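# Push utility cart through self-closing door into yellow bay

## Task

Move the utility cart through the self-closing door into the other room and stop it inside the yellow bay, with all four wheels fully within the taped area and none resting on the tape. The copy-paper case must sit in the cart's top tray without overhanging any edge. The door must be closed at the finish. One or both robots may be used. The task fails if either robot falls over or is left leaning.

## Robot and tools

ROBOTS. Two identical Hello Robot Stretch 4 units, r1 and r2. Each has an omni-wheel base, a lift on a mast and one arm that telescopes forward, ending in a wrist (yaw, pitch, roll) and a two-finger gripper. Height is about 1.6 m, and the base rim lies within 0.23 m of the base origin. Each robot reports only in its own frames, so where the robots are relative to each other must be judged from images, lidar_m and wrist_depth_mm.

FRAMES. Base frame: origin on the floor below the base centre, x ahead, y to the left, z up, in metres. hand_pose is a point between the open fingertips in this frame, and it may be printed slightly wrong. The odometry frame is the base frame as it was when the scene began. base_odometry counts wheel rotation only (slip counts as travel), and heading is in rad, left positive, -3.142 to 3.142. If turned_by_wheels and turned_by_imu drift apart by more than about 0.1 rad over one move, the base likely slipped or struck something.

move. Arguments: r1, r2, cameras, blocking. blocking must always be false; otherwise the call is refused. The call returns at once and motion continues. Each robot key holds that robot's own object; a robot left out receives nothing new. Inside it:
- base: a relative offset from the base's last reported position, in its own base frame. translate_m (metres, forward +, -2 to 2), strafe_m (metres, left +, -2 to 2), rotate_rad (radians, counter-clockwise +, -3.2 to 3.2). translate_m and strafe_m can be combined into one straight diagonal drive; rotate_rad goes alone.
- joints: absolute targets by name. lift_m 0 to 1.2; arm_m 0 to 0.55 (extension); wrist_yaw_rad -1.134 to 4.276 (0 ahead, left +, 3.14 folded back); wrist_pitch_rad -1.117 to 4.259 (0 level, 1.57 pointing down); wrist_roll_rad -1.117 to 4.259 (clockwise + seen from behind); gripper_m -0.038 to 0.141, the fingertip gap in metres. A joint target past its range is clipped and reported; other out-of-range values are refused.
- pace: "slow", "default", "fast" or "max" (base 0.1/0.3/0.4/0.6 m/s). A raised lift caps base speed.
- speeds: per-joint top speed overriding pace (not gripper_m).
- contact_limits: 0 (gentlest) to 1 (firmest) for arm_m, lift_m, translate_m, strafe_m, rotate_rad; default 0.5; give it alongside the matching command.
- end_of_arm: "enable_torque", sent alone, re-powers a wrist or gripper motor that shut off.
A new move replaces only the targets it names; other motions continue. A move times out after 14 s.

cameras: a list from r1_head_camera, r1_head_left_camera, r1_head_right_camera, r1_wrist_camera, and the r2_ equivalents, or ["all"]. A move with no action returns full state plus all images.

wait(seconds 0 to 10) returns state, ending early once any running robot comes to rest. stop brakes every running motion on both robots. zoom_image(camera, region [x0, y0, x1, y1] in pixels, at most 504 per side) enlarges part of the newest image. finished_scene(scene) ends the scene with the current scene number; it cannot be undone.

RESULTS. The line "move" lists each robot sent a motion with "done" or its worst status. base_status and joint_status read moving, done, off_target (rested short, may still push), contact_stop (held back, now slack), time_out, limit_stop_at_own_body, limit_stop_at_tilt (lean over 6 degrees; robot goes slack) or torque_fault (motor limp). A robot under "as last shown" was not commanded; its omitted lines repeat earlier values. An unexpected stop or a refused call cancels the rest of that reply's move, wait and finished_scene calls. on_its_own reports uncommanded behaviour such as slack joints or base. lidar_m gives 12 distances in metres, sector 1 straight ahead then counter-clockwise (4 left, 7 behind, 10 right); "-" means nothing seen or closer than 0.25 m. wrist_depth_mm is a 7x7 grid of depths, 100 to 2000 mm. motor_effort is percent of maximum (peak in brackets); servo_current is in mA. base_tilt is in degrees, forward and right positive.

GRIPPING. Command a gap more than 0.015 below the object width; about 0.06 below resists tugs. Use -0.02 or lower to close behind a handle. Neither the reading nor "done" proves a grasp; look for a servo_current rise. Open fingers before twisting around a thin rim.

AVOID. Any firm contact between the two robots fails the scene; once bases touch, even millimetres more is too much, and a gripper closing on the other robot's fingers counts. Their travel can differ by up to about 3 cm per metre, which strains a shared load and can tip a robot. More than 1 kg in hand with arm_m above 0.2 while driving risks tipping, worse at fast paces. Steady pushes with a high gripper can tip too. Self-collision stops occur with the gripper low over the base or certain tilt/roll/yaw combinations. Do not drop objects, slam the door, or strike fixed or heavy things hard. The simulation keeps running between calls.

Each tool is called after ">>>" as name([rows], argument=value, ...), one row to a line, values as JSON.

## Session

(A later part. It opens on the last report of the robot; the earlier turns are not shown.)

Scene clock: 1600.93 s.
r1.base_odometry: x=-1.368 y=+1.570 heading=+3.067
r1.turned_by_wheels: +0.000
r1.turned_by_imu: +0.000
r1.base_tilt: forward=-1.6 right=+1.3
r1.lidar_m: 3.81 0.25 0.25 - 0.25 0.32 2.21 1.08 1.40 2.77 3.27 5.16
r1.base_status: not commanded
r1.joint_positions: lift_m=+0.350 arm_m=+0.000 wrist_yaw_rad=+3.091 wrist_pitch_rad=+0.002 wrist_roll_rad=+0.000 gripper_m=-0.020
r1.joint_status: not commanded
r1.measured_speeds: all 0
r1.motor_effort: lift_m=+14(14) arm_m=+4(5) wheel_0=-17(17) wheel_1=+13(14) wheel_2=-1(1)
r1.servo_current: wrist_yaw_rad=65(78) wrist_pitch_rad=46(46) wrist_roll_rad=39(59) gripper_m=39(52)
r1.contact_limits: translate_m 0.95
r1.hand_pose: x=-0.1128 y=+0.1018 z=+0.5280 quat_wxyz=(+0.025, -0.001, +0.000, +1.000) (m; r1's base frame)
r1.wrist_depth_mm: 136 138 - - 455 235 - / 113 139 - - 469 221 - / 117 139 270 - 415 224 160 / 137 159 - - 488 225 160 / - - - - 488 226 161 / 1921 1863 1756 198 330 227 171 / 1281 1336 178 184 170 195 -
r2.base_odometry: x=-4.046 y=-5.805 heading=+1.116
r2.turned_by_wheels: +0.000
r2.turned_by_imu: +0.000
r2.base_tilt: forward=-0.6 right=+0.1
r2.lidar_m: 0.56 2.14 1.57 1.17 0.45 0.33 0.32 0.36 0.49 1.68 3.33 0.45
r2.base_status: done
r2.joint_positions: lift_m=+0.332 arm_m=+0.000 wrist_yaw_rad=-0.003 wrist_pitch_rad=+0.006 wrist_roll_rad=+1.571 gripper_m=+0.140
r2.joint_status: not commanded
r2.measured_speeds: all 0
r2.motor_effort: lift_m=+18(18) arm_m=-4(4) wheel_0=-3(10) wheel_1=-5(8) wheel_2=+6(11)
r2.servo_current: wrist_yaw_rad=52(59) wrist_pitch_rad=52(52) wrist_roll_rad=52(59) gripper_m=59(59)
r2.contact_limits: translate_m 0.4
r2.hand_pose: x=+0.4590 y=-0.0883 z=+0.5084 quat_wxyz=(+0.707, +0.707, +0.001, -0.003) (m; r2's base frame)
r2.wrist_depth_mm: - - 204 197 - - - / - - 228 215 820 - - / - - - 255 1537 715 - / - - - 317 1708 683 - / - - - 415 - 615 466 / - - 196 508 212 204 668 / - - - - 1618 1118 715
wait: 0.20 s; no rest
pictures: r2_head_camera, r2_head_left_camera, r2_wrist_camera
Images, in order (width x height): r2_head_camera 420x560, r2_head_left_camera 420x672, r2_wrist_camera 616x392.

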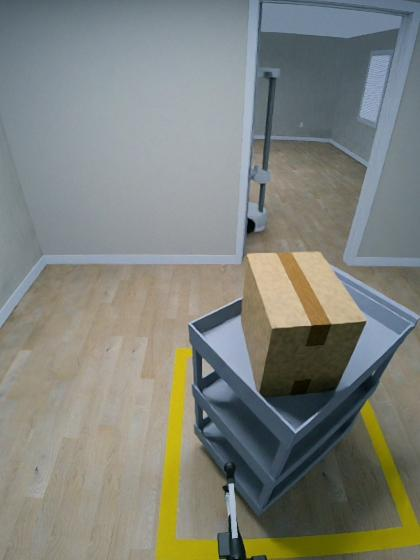

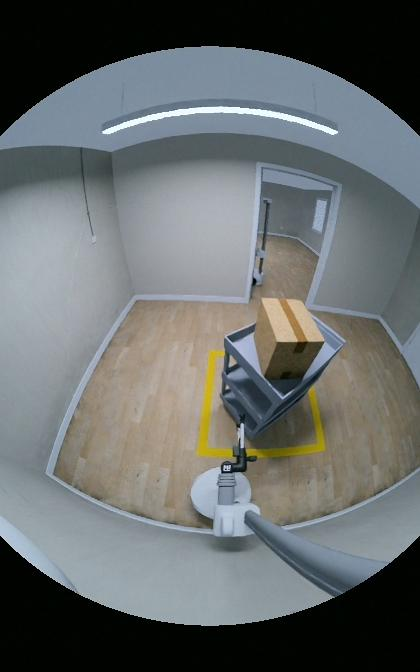

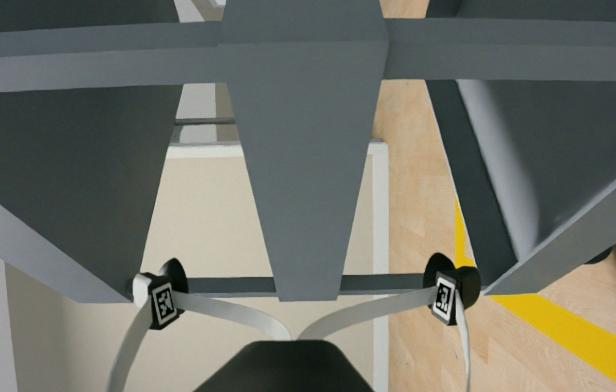

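>>> move(r2={"base":{"strafe_m":0.85},"pace":"default","contact_limits":{"strafe_m":0.4}}, blocking=false)

>>> wait(seconds=8)

>>> wait(seconds=0.2, cameras=["r2_head_camera","r2_head_right_camera"])

>>> zoom_image(camera="r2_head_right_camera", region=[200, 260, 420, 480])

Scene clock: 1608.00 s.
move: r2 moving
r1: as last shown
r1.lidar_m: 3.82 0.25 0.25 - 0.25 0.32 2.21 1.09 1.38 2.76 3.26 5.14
r1.motor_effort: lift_m=+14(14) arm_m=+5(5) wheel_0=-16(17) wheel_1=+13(13) wheel_2=-1(1)
r1.servo_current: wrist_yaw_rad=52(59) wrist_pitch_rad=46(46) wrist_roll_rad=59(59) gripper_m=39(46)
r1.contact_limits: translate_m 0.95
r1.wrist_depth_mm: 136 138 - - 455 235 - / 113 138 - - 466 222 - / 117 139 270 - 415 224 160 / 137 159 - - 480 224 161 / - - - - 488 225 162 / 1921 1983 1756 198 329 226 171 / 1281 1281 179 183 170 196 -
r2.base_odometry: x=-4.078 y=-5.789 heading=+1.116
r2.turned_by_wheels: +0.000
r2.turned_by_imu: +0.001
r2.base_tilt: forward=-0.7 right=+0.1
r2.lidar_m: 0.60 2.07 1.58 1.17 0.46 0.34 0.32 0.31 0.54 1.62 1.04 0.49
r2.base_status: strafe_m moving
r2.joint_positions: lift_m=+0.332 arm_m=+0.000 wrist_yaw_rad=-0.003 wrist_pitch_rad=+0.006 wrist_roll_rad=+1.571 gripper_m=+0.140
r2.joint_status: not commanded
r2.measured_speeds: translate_m=-0.001 strafe_m=+0.140 rotate_rad=+0.004 lift_m=+0.000 arm_m=+0.000 wrist_yaw_rad=+0.000 wrist_pitch_rad=+0.000 wrist_roll_rad=+0.000
r2.motor_effort: lift_m=+18(18) arm_m=-4(4) wheel_0=-13(13) wheel_1=+11(11) wheel_2=+0(5)
r2.servo_current: wrist_yaw_rad=46(59) wrist_pitch_rad=46(46) wrist_roll_rad=39(52) gripper_m=52(52)
r2.contact_limits: strafe_m 0.4
r2.hand_pose: x=+0.4591 y=-0.0883 z=+0.5084 quat_wxyz=(+0.707, +0.707, +0.001, -0.003) (m; r2's base frame)
r2.wrist_depth_mm: - - 820 212 - - - / - - - 248 1537 788 - / - - - 294 1756 707 - / - - - 364 1756 661 - / - - - 455 1808 585 640 / - - - - 1618 203 699 / - - - - 1618 1098 699
pictures: none

Scene clock: 1611.67 s.
earlier move: r2 done
r1.base_odometry: x=-1.368 y=+1.570 heading=+3.067
r1.turned_by_wheels: +0.000
r1.turned_by_imu: +0.000
r1.base_tilt: forward=-1.6 right=+1.3
r1.lidar_m: 3.88 0.25 0.25 - 0.25 0.32 2.23 1.10 1.41 2.77 3.25 5.12
r1.base_status: not commanded
r1.joint_positions: lift_m=+0.350 arm_m=+0.000 wrist_yaw_rad=+3.091 wrist_pitch_rad=+0.002 wrist_roll_rad=+0.000 gripper_m=-0.020
r1.joint_status: not commanded
r1.measured_speeds: all 0
r1.motor_effort: lift_m=+14(14) arm_m=+4(5) wheel_0=-16(17) wheel_1=+13(13) wheel_2=-1(1)
r1.servo_current: wrist_yaw_rad=52(72) wrist_pitch_rad=39(52) wrist_roll_rad=46(72) gripper_m=46(52)
r1.contact_limits: translate_m 0.95
r1.hand_pose: x=-0.1128 y=+0.1018 z=+0.5280 quat_wxyz=(+0.025, -0.001, +0.000, +1.000) (m; r1's base frame)
r1.wrist_depth_mm: 136 138 - - 455 235 - / 113 139 - - 466 221 - / 116 139 267 - 415 222 161 / 137 159 - - 484 226 161 / - - - - 492 226 161 / 1921 1983 1708 198 327 225 171 / 1281 1308 179 183 170 195 -
r2.base_odometry: x=-4.810 y=-5.431 heading=+1.116
r2.turned_by_wheels: +0.000
r2.turned_by_imu: +0.000
r2.base_tilt: forward=-0.7 right=+0.1
r2.lidar_m: 2.40 0.96 0.74 0.71 0.42 0.29 0.28 0.31 0.45 1.47 1.10 2.60
r2.base_status: done
r2.joint_positions: lift_m=+0.332 arm_m=+0.000 wrist_yaw_rad=-0.003 wrist_pitch_rad=+0.006 wrist_roll_rad=+1.571 gripper_m=+0.140
r2.joint_status: not commanded
r2.measured_speeds: all 0
r2.motor_effort: lift_m=+18(18) arm_m=-4(4) wheel_0=-2(13) wheel_1=+2(12) wheel_2=+0(5)
r2.servo_current: wrist_yaw_rad=46(59) wrist_pitch_rad=52(52) wrist_roll_rad=52(59) gripper_m=52(59)
r2.contact_limits: strafe_m 0.4
r2.hand_pose: x=+0.4591 y=-0.0882 z=+0.5084 quat_wxyz=(+0.707, +0.707, +0.001, -0.003) (m; r2's base frame)
r2.wrist_depth_mm: - - - - 1921 991 676 / - - - - 1983 1008 691 / - - - - - 1008 699 / - - - - - 1008 699 / - - - - - 931 707 / - - 216 - 1618 842 715 / - - - - - 1098 707
wait: 3.67 of 8 s (r2 has come to rest)
pictures: none

Scene clock: 1611.87 s.
r1.base_odometry: x=-1.368 y=+1.570 heading=+3.067
r1.turned_by_wheels: +0.000
r1.turned_by_imu: +0.000
r1.base_tilt: forward=-1.6 right=+1.3
r1.lidar_m: 3.83 0.25 0.25 - 0.25 0.30 2.20 1.08 1.40 2.76 3.26 5.14
r1.base_status: not commanded
r1.joint_positions: lift_m=+0.350 arm_m=+0.000 wrist_yaw_rad=+3.091 wrist_pitch_rad=+0.002 wrist_roll_rad=+0.000 gripper_m=-0.020
r1.joint_status: not commanded
r1.measured_speeds: all 0
r1.motor_effort: lift_m=+14(14) arm_m=+4(5) wheel_0=-17(17) wheel_1=+13(13) wheel_2=-1(1)
r1.servo_current: wrist_yaw_rad=33(72) wrist_pitch_rad=39(52) wrist_roll_rad=52(72) gripper_m=46(52)
r1.contact_limits: translate_m 0.95
r1.hand_pose: x=-0.1128 y=+0.1018 z=+0.5280 quat_wxyz=(+0.025, -0.001, +0.000, +1.000) (m; r1's base frame)
r1.wrist_depth_mm: 136 138 - - 455 236 - / 113 139 - - 469 221 - / 117 140 268 - 415 224 160 / 137 159 - - 480 224 161 / - - - - 484 226 161 / 1921 - 1756 197 329 227 171 / 1281 1308 179 183 170 195 -
r2.base_odometry: x=-4.810 y=-5.431 heading=+1.116
r2.turned_by_wheels: +0.000
r2.turned_by_imu: +0.000
r2.base_tilt: forward=-0.7 right=+0.1
r2.lidar_m: 2.39 0.97 0.73 0.71 0.42 0.26 0.27 0.31 0.46 1.46 1.11 2.58
r2.base_status: done
r2.joint_positions: lift_m=+0.332 arm_m=+0.000 wrist_yaw_rad=-0.003 wrist_pitch_rad=+0.006 wrist_roll_rad=+1.571 gripper_m=+0.140
r2.joint_status: not commanded
r2.measured_speeds: all 0
r2.motor_effort: lift_m=+18(18) arm_m=-4(4) wheel_0=-1(13) wheel_1=+2(12) wheel_2=+0(5)
r2.servo_current: wrist_yaw_rad=52(59) wrist_pitch_rad=46(52) wrist_roll_rad=52(59) gripper_m=46(59)
r2.contact_limits: strafe_m 0.4
r2.hand_pose: x=+0.4591 y=-0.0882 z=+0.5084 quat_wxyz=(+0.707, +0.707, +0.001, -0.003) (m; r2's base frame)
r2.wrist_depth_mm: - - - - 1921 976 676 / - - - - 1921 991 691 / - - - - - 1008 691 / - - - - - 1008 715 / - - - - - 946 699 / - - 216 - 1618 831 699 / - - - - - 1098 707
wait: 0.20 s; no rest
pictures: r2_head_camera, r2_head_right_camera
Images, in order (width x height): r2_head_camera 420x560, r2_head_right_camera 420x672.

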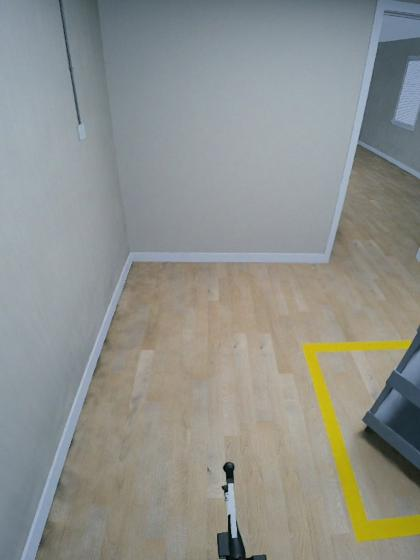

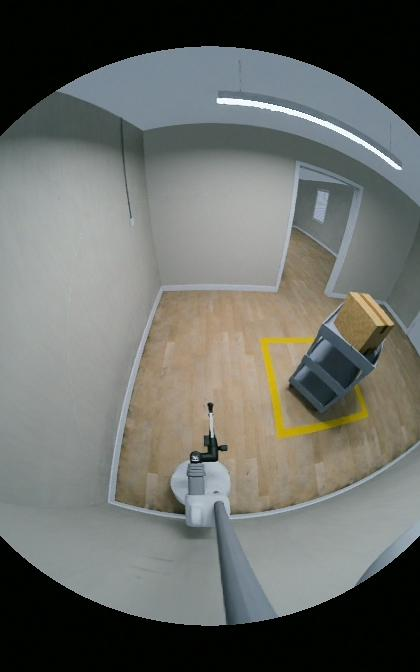

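Scaled by 2.291 from the camera's 420x672 image, which has a finer 600x960 frame.

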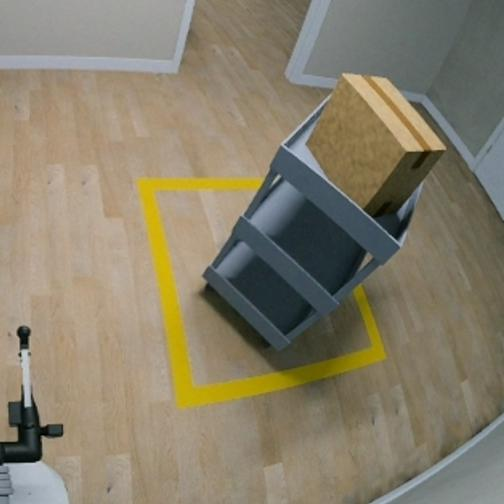

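>>> move(r2={"base":{"translate_m":1.45},"pace":"default","contact_limits":{"translate_m":0.4}}, blocking=false)

>>> wait(seconds=9)

>>> move(r2={"base":{"rotate_rad":-1.9},"pace":"default","contact_limits":{"rotate_rad":0.4}}, blocking=false)

>>> wait(seconds=6)

>>> wait(seconds=0.2, cameras=["r2_head_camera","r2_head_left_camera"])

>>> zoom_image(camera="r2_head_camera", region=[0, 140, 420, 560])

Scene clock: 1623.23 s.
move: r2 moving
r1: as last shown
r1.lidar_m: 3.83 0.25 0.25 - 0.25 0.30 2.21 1.09 1.37 2.77 3.28 5.15
r1.motor_effort: lift_m=+14(14) arm_m=+5(5) wheel_0=-16(17) wheel_1=+13(13) wheel_2=-1(1)
r1.servo_current: wrist_yaw_rad=52(65) wrist_pitch_rad=46(46) wrist_roll_rad=52(65) gripper_m=39(46)
r1.contact_limits: translate_m 0.95
r1.wrist_depth_mm: 136 138 - - 459 236 - / 114 139 - - 469 220 - / 117 139 268 - 418 223 160 / 137 159 - - 480 225 161 / - - - - 492 226 161 / 1921 1983 1756 198 330 226 172 / 1308 1308 178 183 170 195 -
r2.base_odometry: x=-4.796 y=-5.403 heading=+1.116
r2.turned_by_wheels: +0.000
r2.turned_by_imu: +0.001
r2.base_tilt: forward=-0.6 right=+0.1
r2.lidar_m: 2.40 0.99 0.73 0.70 0.46 0.33 0.31 0.34 0.50 1.60 1.09 2.56
r2.base_status: translate_m moving
r2.joint_positions: lift_m=+0.332 arm_m=+0.000 wrist_yaw_rad=-0.003 wrist_pitch_rad=+0.006 wrist_roll_rad=+1.571 gripper_m=+0.140
r2.joint_status: not commanded
r2.measured_speeds: translate_m=+0.121 strafe_m=+0.000 rotate_rad=+0.003 lift_m=+0.000 arm_m=+0.000 wrist_yaw_rad=+0.000 wrist_pitch_rad=+0.000 wrist_roll_rad=+0.000
r2.motor_effort: lift_m=+18(18) arm_m=-4(4) wheel_0=+9(9) wheel_1=+8(8) wheel_2=-12(13)
r2.servo_current: wrist_yaw_rad=39(59) wrist_pitch_rad=46(52) wrist_roll_rad=52(52) gripper_m=52(52)
r2.contact_limits: translate_m 0.4
r2.hand_pose: x=+0.4591 y=-0.0882 z=+0.5084 quat_wxyz=(+0.707, +0.707, +0.001, -0.003) (m; r2's base frame)
r2.wrist_depth_mm: - - - - 1983 976 683 / - - - - 1983 991 691 / - - - - - 1008 699 / - - - - - 1025 707 / - - - - - 946 699 / - - 216 - 1576 831 715 / - - - - - 1098 691
pictures: none

Scene clock: 1629.07 s.
earlier move: r2 done
r1.base_odometry: x=-1.368 y=+1.570 heading=+3.067
r1.turned_by_wheels: +0.000
r1.turned_by_imu: +0.000
r1.base_tilt: forward=-1.6 right=+1.2
r1.lidar_m: 3.82 0.25 0.25 - 0.25 0.34 2.23 1.09 1.39 2.76 3.26 5.12
r1.base_status: not commanded
r1.joint_positions: lift_m=+0.350 arm_m=+0.000 wrist_yaw_rad=+3.091 wrist_pitch_rad=+0.002 wrist_roll_rad=+0.000 gripper_m=-0.020
r1.joint_status: not commanded
r1.measured_speeds: all 0
r1.motor_effort: lift_m=+14(14) arm_m=+4(5) wheel_0=-17(18) wheel_1=+13(13) wheel_2=-1(1)
r1.servo_current: wrist_yaw_rad=39(78) wrist_pitch_rad=39(52) wrist_roll_rad=72(72) gripper_m=39(52)
r1.contact_limits: translate_m 0.95
r1.hand_pose: x=-0.1128 y=+0.1018 z=+0.5280 quat_wxyz=(+0.025, -0.001, +0.000, +1.000) (m; r1's base frame)
r1.wrist_depth_mm: 136 138 - - 455 236 - / 113 139 - - 466 220 - / 116 139 267 - 413 224 160 / 137 160 - - 480 225 160 / - - - - 488 225 161 / - 1983 1756 198 327 227 171 / 1281 1281 179 183 170 195 -
r2.base_odometry: x=-4.173 y=-4.129 heading=+1.117
r2.turned_by_wheels: +0.000
r2.turned_by_imu: +0.002
r2.base_tilt: forward=-0.7 right=+0.1
r2.lidar_m: 1.05 0.91 0.66 0.62 0.67 1.00 1.73 1.82 1.04 1.33 1.45 1.12
r2.base_status: done
r2.joint_positions: lift_m=+0.332 arm_m=+0.000 wrist_yaw_rad=-0.003 wrist_pitch_rad=+0.006 wrist_roll_rad=+1.571 gripper_m=+0.140
r2.joint_status: not commanded
r2.measured_speeds: all 0
r2.motor_effort: lift_m=+18(18) arm_m=-4(4) wheel_0=+3(11) wheel_1=+4(9) wheel_2=-2(14)
r2.servo_current: wrist_yaw_rad=65(65) wrist_pitch_rad=52(52) wrist_roll_rad=65(65) gripper_m=52(59)
r2.contact_limits: translate_m 0.4
r2.hand_pose: x=+0.4591 y=-0.0882 z=+0.5084 quat_wxyz=(+0.707, +0.707, +0.001, -0.003) (m; r2's base frame)
r2.wrist_depth_mm: - - - - - - 676 / - - - - - - 699 / - - - - - - 699 / - - - - - - 707 / - - - - - - 707 / - 188 177 158 182 189 707 / - - - - - - 699
wait: 5.83 of 9 s (r2 has come to rest)
pictures: none

Scene clock: 1629.57 s.
move: r2 moving
r1: as last shown
r1.base_tilt: forward=-1.6 right=+1.3
r1.lidar_m: 3.86 0.25 0.25 - 0.25 0.32 2.26 1.07 1.38 2.78 3.24 5.13
r1.motor_effort: lift_m=+14(14) arm_m=+5(5) wheel_0=-17(17) wheel_1=+13(13) wheel_2=-1(1)
r1.servo_current: wrist_yaw_rad=59(59) wrist_pitch_rad=52(52) wrist_roll_rad=46(59) gripper_m=46(46)
r1.contact_limits: translate_m 0.95
r1.wrist_depth_mm: 136 139 - - 455 236 - / 113 139 - - 466 221 - / 117 139 270 - 415 224 160 / 137 160 - - 484 226 161 / - - - - 488 227 162 / 1863 1863 1756 198 330 225 171 / 1281 1308 179 183 170 195 -
r2.base_odometry: x=-4.173 y=-4.129 heading=+0.865
r2.turned_by_wheels: -0.252
r2.turned_by_imu: -0.244
r2.base_tilt: forward=-0.7 right=+0.0
r2.lidar_m: 1.04 1.06 0.71 0.62 0.66 0.78 1.48 1.74 1.02 1.11 2.46 1.22
r2.base_status: rotate_rad moving
r2.joint_positions: lift_m=+0.332 arm_m=+0.000 wrist_yaw_rad=-0.003 wrist_pitch_rad=+0.006 wrist_roll_rad=+1.571 gripper_m=+0.140
r2.joint_status: not commanded
r2.measured_speeds: translate_m=+0.002 strafe_m=+0.001 rotate_rad=-0.971 lift_m=+0.000 arm_m=+0.000 wrist_yaw_rad=+0.001 wrist_pitch_rad=+0.000 wrist_roll_rad=+0.000
r2.motor_effort: lift_m=+18(18) arm_m=-4(4) wheel_0=+6(10) wheel_1=+9(10) wheel_2=+10(11)
r2.servo_current: wrist_yaw_rad=46(52) wrist_pitch_rad=46(52) wrist_roll_rad=46(65) gripper_m=46(52)
r2.contact_limits: rotate_rad 0.4
r2.hand_pose: x=+0.4591 y=-0.0882 z=+0.5084 quat_wxyz=(+0.707, +0.707, +0.001, -0.003) (m; r2's base frame)
r2.wrist_depth_mm: - - - - - 866 683 / - - - - - 866 691 / - - - - - 831 699 / - - - - - - 699 / - - - - - 842 707 / - 188 177 158 182 185 707 / - - - - - - 699
pictures: none

Scene clock: 1631.30 s.
earlier move: r2 done
r1.base_odometry: x=-1.368 y=+1.570 heading=+3.067
r1.turned_by_wheels: +0.000
r1.turned_by_imu: +0.000
r1.base_tilt: forward=-1.6 right=+1.3
r1.lidar_m: 3.84 0.25 0.25 - 0.25 0.32 2.24 1.10 1.38 2.76 3.25 5.13
r1.base_status: not commanded
r1.joint_positions: lift_m=+0.350 arm_m=+0.000 wrist_yaw_rad=+3.091 wrist_pitch_rad=+0.002 wrist_roll_rad=+0.000 gripper_m=-0.020
r1.joint_status: not commanded
r1.measured_speeds: all 0
r1.motor_effort: lift_m=+14(14) arm_m=+4(5) wheel_0=-17(17) wheel_1=+13(13) wheel_2=-1(1)
r1.servo_current: wrist_yaw_rad=39(65) wrist_pitch_rad=46(52) wrist_roll_rad=46(65) gripper_m=39(52)
r1.contact_limits: translate_m 0.95
r1.hand_pose: x=-0.1128 y=+0.1018 z=+0.5280 quat_wxyz=(+0.025, -0.001, +0.000, +1.000) (m; r1's base frame)
r1.wrist_depth_mm: 136 138 - - 459 236 - / 113 139 - - 469 220 - / 117 139 270 - 413 224 160 / 137 159 - - 480 225 160 / - - - - 488 226 161 / 1921 1863 1708 199 325 226 172 / 1308 1281 178 183 170 195 -
r2.base_odometry: x=-4.173 y=-4.129 heading=-0.783
r2.turned_by_wheels: -1.648
r2.turned_by_imu: -1.603
r2.base_tilt: forward=-0.7 right=+0.1
r2.lidar_m: 1.06 2.48 1.27 1.06 1.07 0.78 0.65 0.63 0.74 1.35 1.75 1.04
r2.base_status: done
r2.joint_positions: lift_m=+0.332 arm_m=+0.000 wrist_yaw_rad=-0.002 wrist_pitch_rad=+0.006 wrist_roll_rad=+1.571 gripper_m=+0.140
r2.joint_status: not commanded
r2.measured_speeds: all 0
r2.motor_effort: lift_m=+18(18) arm_m=-4(4) wheel_0=+2(12) wheel_1=+2(12) wheel_2=+4(12)
r2.servo_current: wrist_yaw_rad=46(65) wrist_pitch_rad=46(52) wrist_roll_rad=39(65) gripper_m=52(59)
r2.contact_limits: rotate_rad 0.4
r2.hand_pose: x=+0.4591 y=-0.0881 z=+0.5084 quat_wxyz=(+0.707, +0.707, +0.001, -0.003) (m; r2's base frame)
r2.wrist_depth_mm: - - - - 1708 917 683 / - 960 - 842 - 820 691 / - 891 - - - 854 699 / - - - - 1397 946 699 / - - - - 1182 946 699 / - - - - 1576 831 699 / - - - - 1618 1118 699
wait: 1.73 of 6 s (r2 has come to rest)
pictures: none

Scene clock: 1631.50 s.
r1.base_odometry: x=-1.368 y=+1.570 heading=+3.067
r1.turned_by_wheels: +0.000
r1.turned_by_imu: +0.000
r1.base_tilt: forward=-1.6 right=+1.3
r1.lidar_m: 3.82 0.25 0.25 - 0.25 0.30 2.24 1.09 1.38 2.75 3.27 5.15
r1.base_status: not commanded
r1.joint_positions: lift_m=+0.350 arm_m=+0.000 wrist_yaw_rad=+3.091 wrist_pitch_rad=+0.002 wrist_roll_rad=+0.000 gripper_m=-0.020
r1.joint_status: not commanded
r1.measured_speeds: all 0
r1.motor_effort: lift_m=+14(14) arm_m=+4(5) wheel_0=-17(17) wheel_1=+13(13) wheel_2=-1(1)
r1.servo_current: wrist_yaw_rad=33(65) wrist_pitch_rad=39(52) wrist_roll_rad=52(65) gripper_m=39(52)
r1.contact_limits: translate_m 0.95
r1.hand_pose: x=-0.1128 y=+0.1018 z=+0.5280 quat_wxyz=(+0.025, -0.001, +0.000, +1.000) (m; r1's base frame)
r1.wrist_depth_mm: 136 138 - - 452 235 - / 113 139 - - 469 221 - / 116 139 268 - 415 224 161 / 137 160 - - 484 224 160 / - - - - 488 226 161 / 1983 1921 1756 198 330 225 171 / 1308 1308 178 183 170 195 -
r2.base_odometry: x=-4.173 y=-4.129 heading=-0.783
r2.turned_by_wheels: +0.000
r2.turned_by_imu: +0.000
r2.base_tilt: forward=-0.7 right=+0.1
r2.lidar_m: 1.07 2.48 1.23 1.07 1.06 0.76 0.64 0.63 0.74 1.32 1.71 1.03
r2.base_status: done
r2.joint_positions: lift_m=+0.332 arm_m=+0.000 wrist_yaw_rad=-0.002 wrist_pitch_rad=+0.006 wrist_roll_rad=+1.571 gripper_m=+0.140
r2.joint_status: not commanded
r2.measured_speeds: all 0
r2.motor_effort: lift_m=+18(18) arm_m=-4(4) wheel_0=+2(12) wheel_1=+2(12) wheel_2=+4(12)
r2.servo_current: wrist_yaw_rad=46(65) wrist_pitch_rad=46(52) wrist_roll_rad=52(65) gripper_m=46(59)
r2.contact_limits: rotate_rad 0.4
r2.hand_pose: x=+0.4591 y=-0.0881 z=+0.5084 quat_wxyz=(+0.707, +0.707, +0.001, -0.003) (m; r2's base frame)
r2.wrist_depth_mm: - - - - 1661 917 683 / - 976 - 842 - 820 699 / - 904 - - - 854 699 / - - - - 1397 946 699 / - - - - 1182 946 707 / - - - - 1576 842 699 / - - - - 1618 1098 699
wait: 0.20 s; no rest
pictures: r2_head_camera, r2_head_left_camera
Images, in order (width x height): r2_head_camera 420x560, r2_head_left_camera 420x672.

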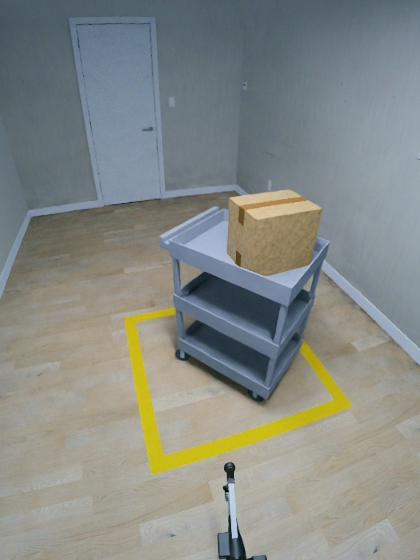

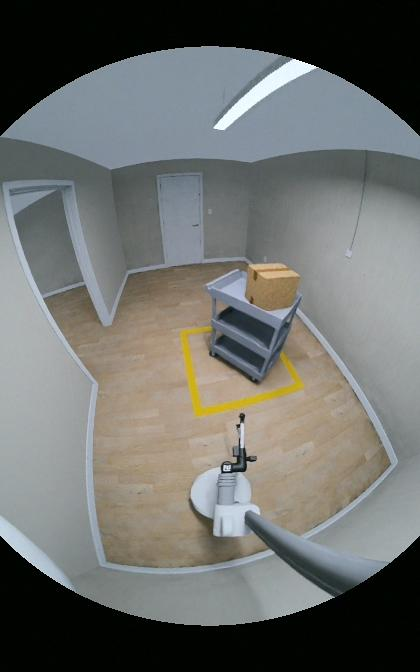

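Scaled by 1.200 from the camera's 420x560 image, which has a finer 1200x1600 frame.

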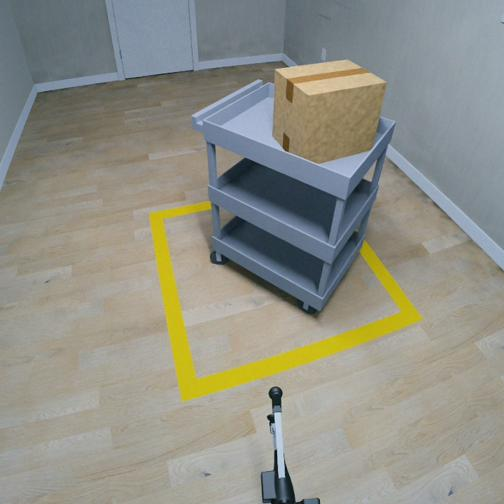

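>>> move(r2={"base":{"translate_m":-0.13,"strafe_m":0.38},"pace":"default","contact_limits":{"translate_m":0.4}}, blocking=false)

>>> wait(seconds=5)

>>> move(r2={"base":{"rotate_rad":0.33},"pace":"default","contact_limits":{"rotate_rad":0.4}}, blocking=false)

>>> wait(seconds=5)

>>> wait(seconds=0.2, cameras=["r2_head_camera","r2_head_left_camera"])

Scene clock: 1645.57 s.
move: r2 moving
r1: as last shown
r1.lidar_m: 3.85 0.25 0.25 - 0.25 0.34 2.25 1.08 1.39 2.75 3.27 5.10
r1.motor_effort: lift_m=+14(14) arm_m=+5(5) wheel_0=-17(17) wheel_1=+13(13) wheel_2=-1(1)
r1.servo_current: wrist_yaw_rad=59(65) wrist_pitch_rad=39(46) wrist_roll_rad=39(52) gripper_m=39(46)
r1.contact_limits: translate_m 0.95
r1.wrist_depth_mm: 136 138 - - 459 235 - / 113 139 - - 469 221 - / 117 139 270 - 413 224 160 / 137 159 - - 488 225 161 / - - - - 488 226 161 / 1863 1921 1708 198 327 227 171 / 1281 1308 178 183 170 195 -
r2.base_odometry: x=-4.159 y=-4.100 heading=-0.782
r2.turned_by_wheels: +0.001
r2.turned_by_imu: +0.001
r2.base_tilt: forward=-0.7 right=+0.0
r2.lidar_m: 1.11 2.46 1.22 1.04 1.03 0.75 0.64 0.65 0.74 1.30 1.78 1.04
r2.base_status: translate_m moving; strafe_m moving
r2.joint_positions: lift_m=+0.332 arm_m=+0.000 wrist_yaw_rad=-0.002 wrist_pitch_rad=+0.006 wrist_roll_rad=+1.571 gripper_m=+0.140
r2.joint_status: not commanded
r2.measured_speeds: translate_m=-0.040 strafe_m=+0.116 rotate_rad=+0.003 lift_m=+0.000 arm_m=+0.000 wrist_yaw_rad=+0.000 wrist_pitch_rad=+0.000 wrist_roll_rad=+0.000
r2.motor_effort: lift_m=+18(18) arm_m=-4(4) wheel_0=-8(13) wheel_1=+8(10) wheel_2=+8(8)
r2.servo_current: wrist_yaw_rad=46(52) wrist_pitch_rad=46(46) wrist_roll_rad=39(52) gripper_m=46(59)
r2.contact_limits: translate_m 0.4
r2.hand_pose: x=+0.4591 y=-0.0881 z=+0.5084 quat_wxyz=(+0.707, +0.707, +0.001, -0.003) (m; r2's base frame)
r2.wrist_depth_mm: - - - - 1863 917 691 / - 960 - 788 - 809 691 / - 904 - - - 878 691 / - - - - 1281 976 707 / - - - - 1229 946 699 / - - - - 1576 842 699 / - - - - 1618 1098 699
pictures: none

Scene clock: 1647.87 s.
earlier move: r2 done
r1.base_odometry: x=-1.368 y=+1.570 heading=+3.067
r1.turned_by_wheels: +0.000
r1.turned_by_imu: +0.000
r1.base_tilt: forward=-1.6 right=+1.3
r1.lidar_m: 3.85 0.25 0.25 - 0.25 0.32 2.21 1.09 1.40 2.73 3.26 5.15
r1.base_status: not commanded
r1.joint_positions: lift_m=+0.350 arm_m=+0.000 wrist_yaw_rad=+3.091 wrist_pitch_rad=+0.002 wrist_roll_rad=+0.000 gripper_m=-0.020
r1.joint_status: not commanded
r1.measured_speeds: all 0
r1.motor_effort: lift_m=+14(14) arm_m=+5(5) wheel_0=-17(17) wheel_1=+13(13) wheel_2=-1(1)
r1.servo_current: wrist_yaw_rad=52(72) wrist_pitch_rad=39(52) wrist_roll_rad=65(65) gripper_m=52(52)
r1.contact_limits: translate_m 0.95
r1.hand_pose: x=-0.1128 y=+0.1018 z=+0.5280 quat_wxyz=(+0.025, -0.001, +0.000, +1.000) (m; r1's base frame)
r1.wrist_depth_mm: 136 138 - - 455 235 - / 113 139 - - 466 221 - / 117 139 267 - 413 224 160 / 137 159 - - 484 225 161 / - - - - 484 226 162 / 1921 1921 1708 198 329 226 171 / 1281 1308 179 183 170 195 -
r2.base_odometry: x=-3.998 y=-3.768 heading=-0.782
r2.turned_by_wheels: +0.000
r2.turned_by_imu: +0.000
r2.base_tilt: forward=-0.7 right=+0.1
r2.lidar_m: 1.42 1.35 0.77 0.67 0.66 0.76 0.61 0.61 0.72 1.26 2.15 1.30
r2.base_status: done
r2.joint_positions: lift_m=+0.332 arm_m=+0.000 wrist_yaw_rad=-0.002 wrist_pitch_rad=+0.006 wrist_roll_rad=+1.571 gripper_m=+0.140
r2.joint_status: not commanded
r2.measured_speeds: all 0
r2.motor_effort: lift_m=+18(18) arm_m=-4(4) wheel_0=-2(15) wheel_1=+2(11) wheel_2=+4(10)
r2.servo_current: wrist_yaw_rad=46(52) wrist_pitch_rad=52(52) wrist_roll_rad=46(65) gripper_m=52(59)
r2.contact_limits: translate_m 0.4
r2.hand_pose: x=+0.4591 y=-0.0881 z=+0.5084 quat_wxyz=(+0.707, +0.707, +0.001, -0.003) (m; r2's base frame)
r2.wrist_depth_mm: - 1042 - - 1336 976 683 / - - - - 1397 991 699 / - - - - 1537 991 699 / - - - - - 1078 668 / - - - - - 891 707 / - - - - 1576 831 707 / - - - - 1618 1098 699
wait: 2.30 of 5 s (r2 has come to rest)
pictures: none

Scene clock: 1648.37 s.
move: r2 moving
r1: as last shown
r1.lidar_m: 3.84 0.25 0.25 - 0.25 0.32 2.21 1.06 1.40 2.76 3.24 5.13
r1.motor_effort: lift_m=+14(14) arm_m=+5(5) wheel_0=-16(17) wheel_1=+13(13) wheel_2=-1(1)
r1.servo_current: wrist_yaw_rad=59(59) wrist_pitch_rad=39(52) wrist_roll_rad=46(59) gripper_m=39(46)
r1.contact_limits: translate_m 0.95
r1.wrist_depth_mm: 136 138 - - 459 236 - / 113 138 - - 462 221 - / 117 139 267 - 415 223 161 / 137 160 - - 480 225 161 / - - - - 488 227 161 / 1983 1921 1756 198 329 226 171 / 1308 1308 178 183 170 195 -
r2.base_odometry: x=-3.998 y=-3.768 heading=-0.549
r2.turned_by_wheels: +0.233
r2.turned_by_imu: +0.227
r2.base_tilt: forward=-0.7 right=+0.1
r2.lidar_m: 3.03 1.00 0.70 0.64 0.70 0.64 0.61 0.64 0.88 2.13 1.32 1.31
r2.base_status: rotate_rad moving
r2.joint_positions: lift_m=+0.332 arm_m=+0.000 wrist_yaw_rad=-0.002 wrist_pitch_rad=+0.006 wrist_roll_rad=+1.571 gripper_m=+0.140
r2.joint_status: not commanded
r2.measured_speeds: translate_m=+0.003 strafe_m=-0.001 rotate_rad=+0.648 lift_m=+0.000 arm_m=+0.000 wrist_yaw_rad=+0.005 wrist_pitch_rad=+0.000 wrist_roll_rad=+0.000
r2.motor_effort: lift_m=+18(18) arm_m=-4(4) wheel_0=-6(11) wheel_1=-6(10) wheel_2=-8(11)
r2.servo_current: wrist_yaw_rad=33(59) wrist_pitch_rad=46(52) wrist_roll_rad=46(52) gripper_m=52(52)
r2.contact_limits: rotate_rad 0.4
r2.hand_pose: x=+0.4591 y=-0.0881 z=+0.5084 quat_wxyz=(+0.707, +0.707, +0.001, -0.003) (m; r2's base frame)
r2.wrist_depth_mm: - - - - 1138 976 683 / - - - - 1921 1008 699 / - - - - - 1008 691 / - - - - - 1008 699 / - - - - - 946 707 / - - - - 1618 831 715 / - - - - 1618 1098 699
pictures: none

Scene clock: 1648.97 s.
earlier move: r2 done
r1.base_odometry: x=-1.368 y=+1.570 heading=+3.067
r1.turned_by_wheels: +0.000
r1.turned_by_imu: +0.000
r1.base_tilt: forward=-1.6 right=+1.3
r1.lidar_m: 3.85 0.25 0.25 - 0.25 0.31 2.24 1.08 1.39 2.77 3.23 5.14
r1.base_status: not commanded
r1.joint_positions: lift_m=+0.350 arm_m=+0.000 wrist_yaw_rad=+3.091 wrist_pitch_rad=+0.002 wrist_roll_rad=+0.000 gripper_m=-0.020
r1.joint_status: not commanded
r1.measured_speeds: all 0
r1.motor_effort: lift_m=+14(14) arm_m=+5(5) wheel_0=-17(17) wheel_1=+13(13) wheel_2=-1(1)
r1.servo_current: wrist_yaw_rad=33(72) wrist_pitch_rad=46(52) wrist_roll_rad=26(65) gripper_m=39(52)
r1.contact_limits: translate_m 0.95
r1.hand_pose: x=-0.1128 y=+0.1018 z=+0.5280 quat_wxyz=(+0.025, -0.001, +0.000, +1.000) (m; r1's base frame)
r1.wrist_depth_mm: 136 138 - - 459 235 - / 113 139 - - 466 221 - / 116 140 268 - 415 224 160 / 137 159 - - 488 225 161 / - - - - 492 226 161 / 1921 1921 1756 198 329 226 171 / 1281 1281 179 183 170 195 -
r2.base_odometry: x=-3.998 y=-3.768 heading=-0.453
r2.turned_by_wheels: +0.096
r2.turned_by_imu: +0.094
r2.base_tilt: forward=-0.6 right=+0.1
r2.lidar_m: 2.34 0.91 0.69 0.67 0.69 0.64 0.61 0.65 0.95 2.12 1.31 1.32
r2.base_status: done
r2.joint_positions: lift_m=+0.332 arm_m=+0.000 wrist_yaw_rad=-0.002 wrist_pitch_rad=+0.006 wrist_roll_rad=+1.571 gripper_m=+0.140
r2.joint_status: not commanded
r2.measured_speeds: all 0
r2.motor_effort: lift_m=+18(18) arm_m=-4(4) wheel_0=-2(11) wheel_1=-3(10) wheel_2=-4(11)
r2.servo_current: wrist_yaw_rad=46(59) wrist_pitch_rad=46(52) wrist_roll_rad=59(59) gripper_m=46(52)
r2.contact_limits: rotate_rad 0.4
r2.hand_pose: x=+0.4591 y=-0.0881 z=+0.5084 quat_wxyz=(+0.707, +0.707, +0.001, -0.003) (m; r2's base frame)
r2.wrist_depth_mm: - - - - - 976 - / - - - - - 991 699 / - - - - - 991 707 / - - - - - 991 699 / - - - - - 960 707 / - - - - 1618 831 691 / - - - - 1576 1098 699
wait: 0.60 of 5 s (r2 has come to rest)
pictures: none

Scene clock: 1649.17 s.
r1.base_odometry: x=-1.368 y=+1.570 heading=+3.067
r1.turned_by_wheels: +0.000
r1.turned_by_imu: +0.000
r1.base_tilt: forward=-1.6 right=+1.3
r1.lidar_m: 3.83 0.25 0.25 - 0.25 0.31 2.22 1.08 1.41 2.76 3.27 5.14
r1.base_status: not commanded
r1.joint_positions: lift_m=+0.350 arm_m=+0.000 wrist_yaw_rad=+3.091 wrist_pitch_rad=+0.002 wrist_roll_rad=+0.000 gripper_m=-0.020
r1.joint_status: not commanded
r1.measured_speeds: all 0
r1.motor_effort: lift_m=+14(14) arm_m=+5(5) wheel_0=-17(17) wheel_1=+13(13) wheel_2=-1(1)
r1.servo_current: wrist_yaw_rad=59(72) wrist_pitch_rad=33(52) wrist_roll_rad=52(65) gripper_m=39(52)
r1.contact_limits: translate_m 0.95
r1.hand_pose: x=-0.1128 y=+0.1018 z=+0.5280 quat_wxyz=(+0.025, -0.001, +0.000, +1.000) (m; r1's base frame)
r1.wrist_depth_mm: 136 138 - - 455 236 - / 113 139 - - 469 220 - / 117 139 268 - 410 223 160 / 137 159 - - 480 226 161 / - - - - 488 225 162 / 1921 1983 1756 198 330 225 171 / 1281 1281 179 183 170 195 -
r2.base_odometry: x=-3.998 y=-3.768 heading=-0.453
r2.turned_by_wheels: +0.000
r2.turned_by_imu: +0.000
r2.base_tilt: forward=-0.7 right=+0.0
r2.lidar_m: 2.37 0.94 0.69 0.66 0.73 0.64 0.62 0.67 0.94 2.13 1.30 1.34
r2.base_status: done
r2.joint_positions: lift_m=+0.332 arm_m=+0.000 wrist_yaw_rad=-0.002 wrist_pitch_rad=+0.006 wrist_roll_rad=+1.571 gripper_m=+0.140
r2.joint_status: not commanded
r2.measured_speeds: all 0
r2.motor_effort: lift_m=+18(18) arm_m=-4(4) wheel_0=-2(11) wheel_1=-3(10) wheel_2=-4(11)
r2.servo_current: wrist_yaw_rad=33(59) wrist_pitch_rad=46(52) wrist_roll_rad=39(59) gripper_m=52(52)
r2.contact_limits: rotate_rad 0.4
r2.hand_pose: x=+0.4591 y=-0.0881 z=+0.5084 quat_wxyz=(+0.707, +0.707, +0.001, -0.003) (m; r2's base frame)
r2.wrist_depth_mm: - - - - - 991 - / - - - - - 991 691 / - - - - - 991 699 / - - - - - 1025 699 / - - - - - 960 699 / - - - - 1537 831 699 / - - - - 1618 1078 699
wait: 0.20 s; no rest
pictures: r2_head_camera, r2_head_left_camera
Images, in order (width x height): r2_head_camera 420x560, r2_head_left_camera 420x672.

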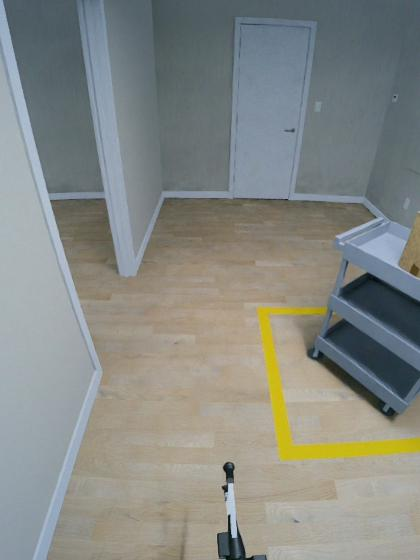

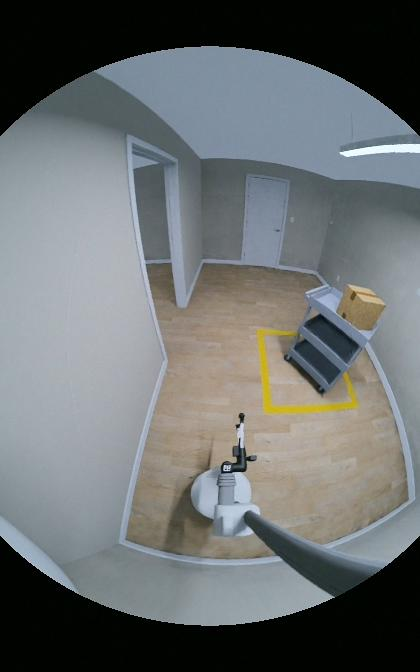

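>>> move(r2={"base":{"translate_m":1.7},"pace":"default","contact_limits":{"translate_m":0.4}}, blocking=false)

>>> wait(seconds=9)

>>> move(r2={"base":{"rotate_rad":-2.1},"pace":"default","contact_limits":{"rotate_rad":0.4}}, blocking=false)

>>> wait(seconds=6)

>>> wait(seconds=0.2, cameras=["r2_head_camera","r2_head_left_camera"])

>>> zoom_image(camera="r2_head_camera", region=[0, 140, 420, 560])

Scene clock: 1662.17 s.
move: r2 moving
r1: as last shown
r1.lidar_m: 3.86 0.25 0.25 - 0.25 0.34 2.23 1.08 1.38 2.78 3.25 5.15
r1.servo_current: wrist_yaw_rad=46(72) wrist_pitch_rad=39(52) wrist_roll_rad=52(59) gripper_m=39(46)
r1.contact_limits: translate_m 0.95
r1.wrist_depth_mm: 136 138 - - 459 236 - / 113 139 - - 473 220 - / 117 139 270 - 415 224 160 / 137 159 - - 484 226 161 / - - - - 488 226 161 / 1921 1983 1708 198 329 227 172 / 1308 1308 178 183 170 195 -
r2.base_odometry: x=-3.970 y=-3.781 heading=-0.453
r2.turned_by_wheels: +0.000
r2.turned_by_imu: +0.001
r2.base_tilt: forward=-0.7 right=+0.1
r2.lidar_m: 2.35 0.90 0.68 0.66 0.71 0.66 0.64 0.70 0.99 2.14 1.28 1.31
r2.base_status: translate_m moving
r2.joint_positions: lift_m=+0.332 arm_m=+0.000 wrist_yaw_rad=-0.002 wrist_pitch_rad=+0.006 wrist_roll_rad=+1.571 gripper_m=+0.140
r2.joint_status: not commanded
r2.measured_speeds: translate_m=+0.122 strafe_m=+0.001 rotate_rad=-0.002 lift_m=+0.000 arm_m=+0.000 wrist_yaw_rad=+0.000 wrist_pitch_rad=+0.000 wrist_roll_rad=+0.000
r2.motor_effort: lift_m=+18(18) arm_m=-4(4) wheel_0=+6(9) wheel_1=+9(9) wheel_2=-13(14)
r2.servo_current: wrist_yaw_rad=33(59) wrist_pitch_rad=46(46) wrist_roll_rad=59(59) gripper_m=46(52)
r2.contact_limits: translate_m 0.4
r2.hand_pose: x=+0.4591 y=-0.0881 z=+0.5084 quat_wxyz=(+0.707, +0.707, +0.001, -0.003) (m; r2's base frame)
r2.wrist_depth_mm: - - - - - 991 - / - - - - - 976 699 / - - - - - 1008 691 / - - - - - 1008 699 / - - - - - 960 699 / - - - - 1576 842 699 / - - - - 1618 1098 699
pictures: none

Scene clock: 1668.83 s.
earlier move: r2 done
r1.base_odometry: x=-1.368 y=+1.570 heading=+3.067
r1.turned_by_wheels: +0.000
r1.turned_by_imu: +0.000
r1.base_tilt: forward=-1.6 right=+1.3
r1.lidar_m: 3.80 0.25 0.25 - 0.25 0.31 1.14 1.08 1.40 2.74 3.25 5.14
r1.base_status: not commanded
r1.joint_positions: lift_m=+0.350 arm_m=+0.000 wrist_yaw_rad=+3.091 wrist_pitch_rad=+0.002 wrist_roll_rad=+0.000 gripper_m=-0.020
r1.joint_status: not commanded
r1.measured_speeds: all 0
r1.motor_effort: lift_m=+14(14) arm_m=+5(5) wheel_0=-17(18) wheel_1=+13(13) wheel_2=-1(1)
r1.servo_current: wrist_yaw_rad=46(72) wrist_pitch_rad=39(52) wrist_roll_rad=33(72) gripper_m=39(52)
r1.contact_limits: translate_m 0.95
r1.hand_pose: x=-0.1128 y=+0.1018 z=+0.5280 quat_wxyz=(+0.025, -0.001, +0.000, +1.000) (m; r1's base frame)
r1.wrist_depth_mm: 136 139 - - 459 236 - / 113 139 - - 462 220 - / 117 139 267 - 413 224 160 / 137 159 1499 1576 480 224 160 / - - - - 492 226 161 / 1921 1983 1537 198 327 226 171 / 1281 1308 178 183 170 195 -
r2.base_odometry: x=-2.469 y=-4.511 heading=-0.453
r2.turned_by_wheels: +0.000
r2.turned_by_imu: +0.003
r2.base_tilt: forward=-0.7 right=+0.1
r2.lidar_m: 1.84 0.79 0.87 1.15 0.73 0.88 2.31 2.45 0.76 0.89 2.37 2.48
r2.base_status: done
r2.joint_positions: lift_m=+0.332 arm_m=+0.000 wrist_yaw_rad=-0.002 wrist_pitch_rad=+0.006 wrist_roll_rad=+1.571 gripper_m=+0.140
r2.joint_status: not commanded
r2.measured_speeds: all 0
r2.motor_effort: lift_m=+18(18) arm_m=-4(4) wheel_0=+3(12) wheel_1=+4(9) wheel_2=-2(14)
r2.servo_current: wrist_yaw_rad=52(59) wrist_pitch_rad=46(59) wrist_roll_rad=39(59) gripper_m=52(59)
r2.contact_limits: translate_m 0.4
r2.hand_pose: x=+0.4591 y=-0.0881 z=+0.5084 quat_wxyz=(+0.707, +0.707, +0.001, -0.003) (m; r2's base frame)
r2.wrist_depth_mm: - - - - 1921 991 683 / - - - - 1983 991 691 / - - - - - 991 699 / - - - - - 1008 691 / - - - - - 946 707 / - 202 196 165 212 842 699 / - - - - - 1008 699
wait: 6.67 of 9 s (r2 has come to rest)
pictures: none

Scene clock: 1669.33 s.
move: r2 moving
r1: as last shown
r1.lidar_m: 3.87 0.25 0.25 - 0.25 0.31 1.15 1.08 1.40 2.76 3.25 5.15
r1.motor_effort: lift_m=+14(14) arm_m=+4(5) wheel_0=-17(17) wheel_1=+13(13) wheel_2=-1(1)
r1.servo_current: wrist_yaw_rad=39(65) wrist_pitch_rad=39(46) wrist_roll_rad=46(59) gripper_m=46(46)
r1.contact_limits: translate_m 0.95
r1.wrist_depth_mm: 136 138 - - 459 236 - / 113 139 - - 469 221 - / 117 140 268 - 415 223 160 / 137 160 1537 - 480 225 161 / - - - - 488 226 161 / 1921 1921 1661 198 327 228 171 / 1308 1281 179 184 170 195 -
r2.base_odometry: x=-2.469 y=-4.511 heading=-0.704
r2.turned_by_wheels: -0.252
r2.turned_by_imu: -0.245
r2.base_tilt: forward=-0.7 right=+0.1
r2.lidar_m: 2.43 1.06 0.80 5.69 0.78 0.72 1.36 2.31 0.86 0.76 2.26 2.66
r2.base_status: rotate_rad moving
r2.joint_positions: lift_m=+0.332 arm_m=+0.000 wrist_yaw_rad=-0.002 wrist_pitch_rad=+0.006 wrist_roll_rad=+1.571 gripper_m=+0.140
r2.joint_status: not commanded
r2.measured_speeds: translate_m=+0.001 strafe_m=+0.003 rotate_rad=-0.969 lift_m=+0.000 arm_m=+0.000 wrist_yaw_rad=+0.000 wrist_pitch_rad=+0.000 wrist_roll_rad=+0.000
r2.motor_effort: lift_m=+18(18) arm_m=-4(4) wheel_0=+6(11) wheel_1=+9(10) wheel_2=+10(11)
r2.servo_current: wrist_yaw_rad=46(59) wrist_pitch_rad=46(52) wrist_roll_rad=46(52) gripper_m=52(59)
r2.contact_limits: rotate_rad 0.4
r2.hand_pose: x=+0.4591 y=-0.0881 z=+0.5084 quat_wxyz=(+0.707, +0.707, +0.001, -0.003) (m; r2's base frame)
r2.wrist_depth_mm: - - - - 1808 976 683 / - - - - 1983 991 691 / - - - - - 1025 699 / - - - - - 991 707 / - - - - - 960 699 / - - - - 1576 842 707 / - - - - 1618 1098 699
pictures: none

Scene clock: 1671.17 s.
earlier move: r2 done
r1.base_odometry: x=-1.368 y=+1.570 heading=+3.067
r1.turned_by_wheels: +0.000
r1.turned_by_imu: +0.000
r1.base_tilt: forward=-1.6 right=+1.3
r1.lidar_m: 3.86 0.25 0.25 - 0.25 0.33 1.16 1.06 1.40 2.74 3.28 5.12
r1.base_status: not commanded
r1.joint_positions: lift_m=+0.350 arm_m=+0.000 wrist_yaw_rad=+3.091 wrist_pitch_rad=+0.002 wrist_roll_rad=+0.000 gripper_m=-0.020
r1.joint_status: not commanded
r1.measured_speeds: all 0
r1.motor_effort: lift_m=+14(14) arm_m=+5(5) wheel_0=-17(17) wheel_1=+13(13) wheel_2=-1(1)
r1.servo_current: wrist_yaw_rad=52(65) wrist_pitch_rad=39(46) wrist_roll_rad=65(65) gripper_m=39(52)
r1.contact_limits: translate_m 0.95
r1.hand_pose: x=-0.1128 y=+0.1018 z=+0.5280 quat_wxyz=(+0.025, -0.001, +0.000, +1.000) (m; r1's base frame)
r1.wrist_depth_mm: 136 138 - - 459 236 - / 113 139 - - 466 221 - / 117 139 267 - 413 224 161 / 137 159 1308 1618 488 225 161 / - - - - 421 226 162 / 1921 1983 1537 198 329 226 171 / 1281 1308 178 183 170 195 -
r2.base_odometry: x=-2.469 y=-4.511 heading=-2.552
r2.turned_by_wheels: -1.847
r2.turned_by_imu: -1.798
r2.base_tilt: forward=-0.6 right=+0.0
r2.lidar_m: 0.75 0.89 2.36 2.48 1.79 0.82 0.89 1.17 0.71 0.87 2.30 2.45
r2.base_status: done
r2.joint_positions: lift_m=+0.332 arm_m=+0.000 wrist_yaw_rad=-0.002 wrist_pitch_rad=+0.006 wrist_roll_rad=+1.571 gripper_m=+0.140
r2.joint_status: not commanded
r2.measured_speeds: all 0
r2.motor_effort: lift_m=+18(18) arm_m=-4(4) wheel_0=+4(12) wheel_1=+4(12) wheel_2=+5(11)
r2.servo_current: wrist_yaw_rad=52(65) wrist_pitch_rad=46(52) wrist_roll_rad=39(59) gripper_m=46(59)
r2.contact_limits: rotate_rad 0.4
r2.hand_pose: x=+0.4591 y=-0.0881 z=+0.5084 quat_wxyz=(+0.707, +0.707, +0.001, -0.003) (m; r2's base frame)
r2.wrist_depth_mm: - - - - 1921 976 683 / - - - - 1863 1008 699 / - - - - - 1008 683 / - - - - - 878 699 / - 878 - 750 - 741 707 / - 549 197 580 196 189 668 / - 569 - - - - 699
wait: 1.83 of 6 s (r2 has come to rest)
pictures: none

Scene clock: 1671.37 s.
r1.base_odometry: x=-1.368 y=+1.570 heading=+3.067
r1.turned_by_wheels: +0.000
r1.turned_by_imu: +0.000
r1.base_tilt: forward=-1.6 right=+1.3
r1.lidar_m: 3.84 0.25 0.25 - 0.25 0.31 1.15 1.10 1.39 2.75 3.27 5.15
r1.base_status: not commanded
r1.joint_positions: lift_m=+0.350 arm_m=+0.000 wrist_yaw_rad=+3.091 wrist_pitch_rad=+0.002 wrist_roll_rad=+0.000 gripper_m=-0.020
r1.joint_status: not commanded
r1.measured_speeds: all 0
r1.motor_effort: lift_m=+14(14) arm_m=+4(5) wheel_0=-17(17) wheel_1=+13(13) wheel_2=-1(1)
r1.servo_current: wrist_yaw_rad=52(65) wrist_pitch_rad=46(46) wrist_roll_rad=39(65) gripper_m=39(52)
r1.contact_limits: translate_m 0.95
r1.hand_pose: x=-0.1128 y=+0.1018 z=+0.5280 quat_wxyz=(+0.025, -0.001, +0.000, +1.000) (m; r1's base frame)
r1.wrist_depth_mm: 136 138 - - 455 236 - / 113 139 - - 469 220 - / 117 139 268 - 415 224 161 / 137 159 1366 1661 484 226 161 / - - - - 424 227 162 / 1983 1983 1499 198 330 227 171 / 1336 1308 179 183 170 195 -
r2.base_odometry: x=-2.469 y=-4.511 heading=-2.552
r2.turned_by_wheels: +0.000
r2.turned_by_imu: +0.000
r2.base_tilt: forward=-0.7 right=+0.1
r2.lidar_m: 0.74 0.90 2.39 2.48 1.76 0.81 0.89 1.15 0.72 0.93 2.32 2.47
r2.base_status: done
r2.joint_positions: lift_m=+0.332 arm_m=+0.000 wrist_yaw_rad=-0.002 wrist_pitch_rad=+0.006 wrist_roll_rad=+1.571 gripper_m=+0.140
r2.joint_status: not commanded
r2.measured_speeds: all 0
r2.motor_effort: lift_m=+18(18) arm_m=-4(4) wheel_0=+4(12) wheel_1=+5(12) wheel_2=+5(11)
r2.servo_current: wrist_yaw_rad=46(65) wrist_pitch_rad=39(52) wrist_roll_rad=39(59) gripper_m=46(59)
r2.contact_limits: rotate_rad 0.4
r2.hand_pose: x=+0.4591 y=-0.0881 z=+0.5084 quat_wxyz=(+0.707, +0.707, +0.001, -0.003) (m; r2's base frame)
r2.wrist_depth_mm: - - - - 1921 976 683 / - - - - 1921 991 691 / - - - - - 1025 699 / - - - - - 878 699 / - 878 - 759 - 741 707 / - 549 197 585 196 189 661 / - 569 - - - - 699
wait: 0.20 s; no rest
pictures: r2_head_camera, r2_head_left_camera
Images, in order (width x height): r2_head_camera 420x560, r2_head_left_camera 420x672.

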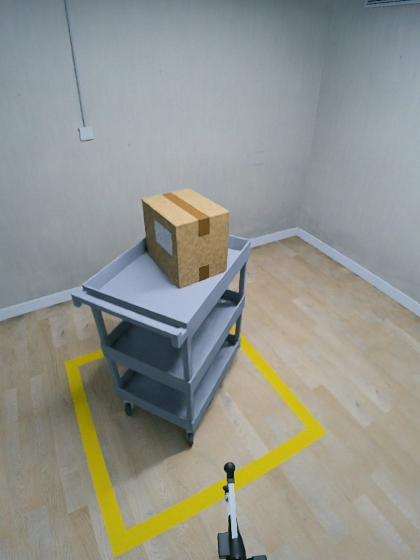

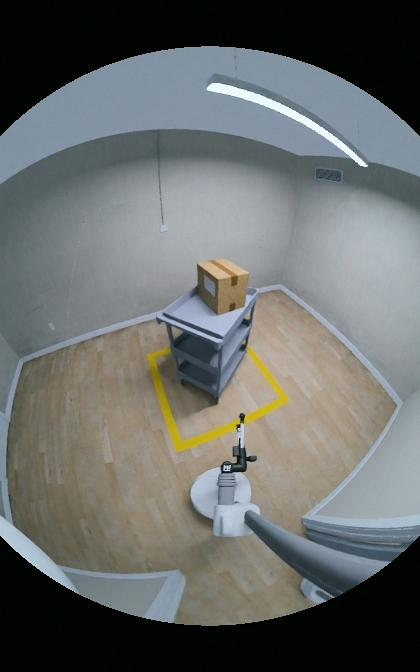

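Scaled by 1.200 from the camera's 420x560 image, which has a finer 1200x1600 frame.

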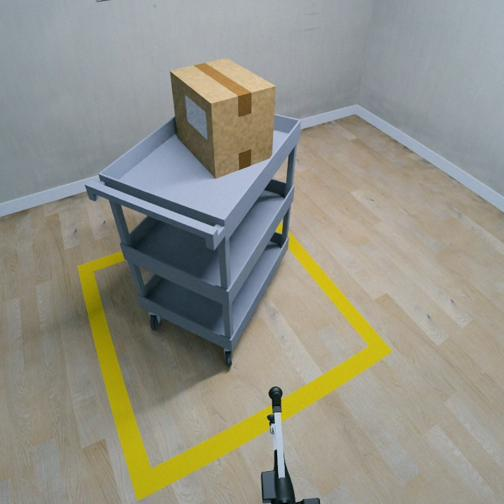

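>>> zoom_image(camera="r2_head_camera", region=[180, 300, 280, 400])

>>> zoom_image(camera="r2_head_camera", region=[60, 170, 270, 340])

Scaled by 5.040 from the camera's 420x560 image, which has a finer 1200x1600 frame.

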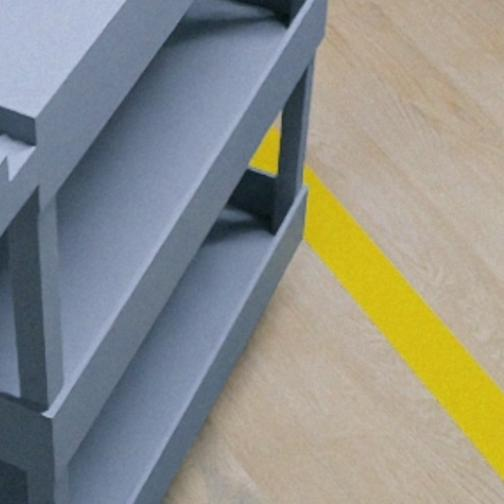

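Scaled by 2.400 from the camera's 420x560 image, which has a finer 1200x1600 frame.

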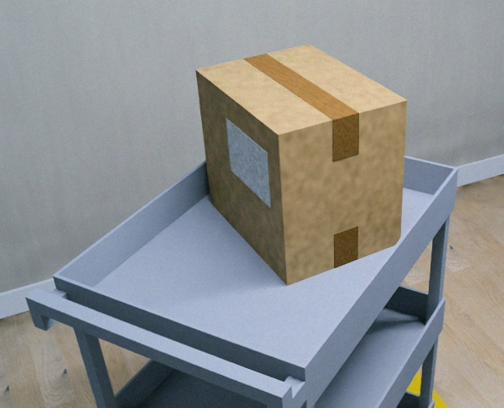

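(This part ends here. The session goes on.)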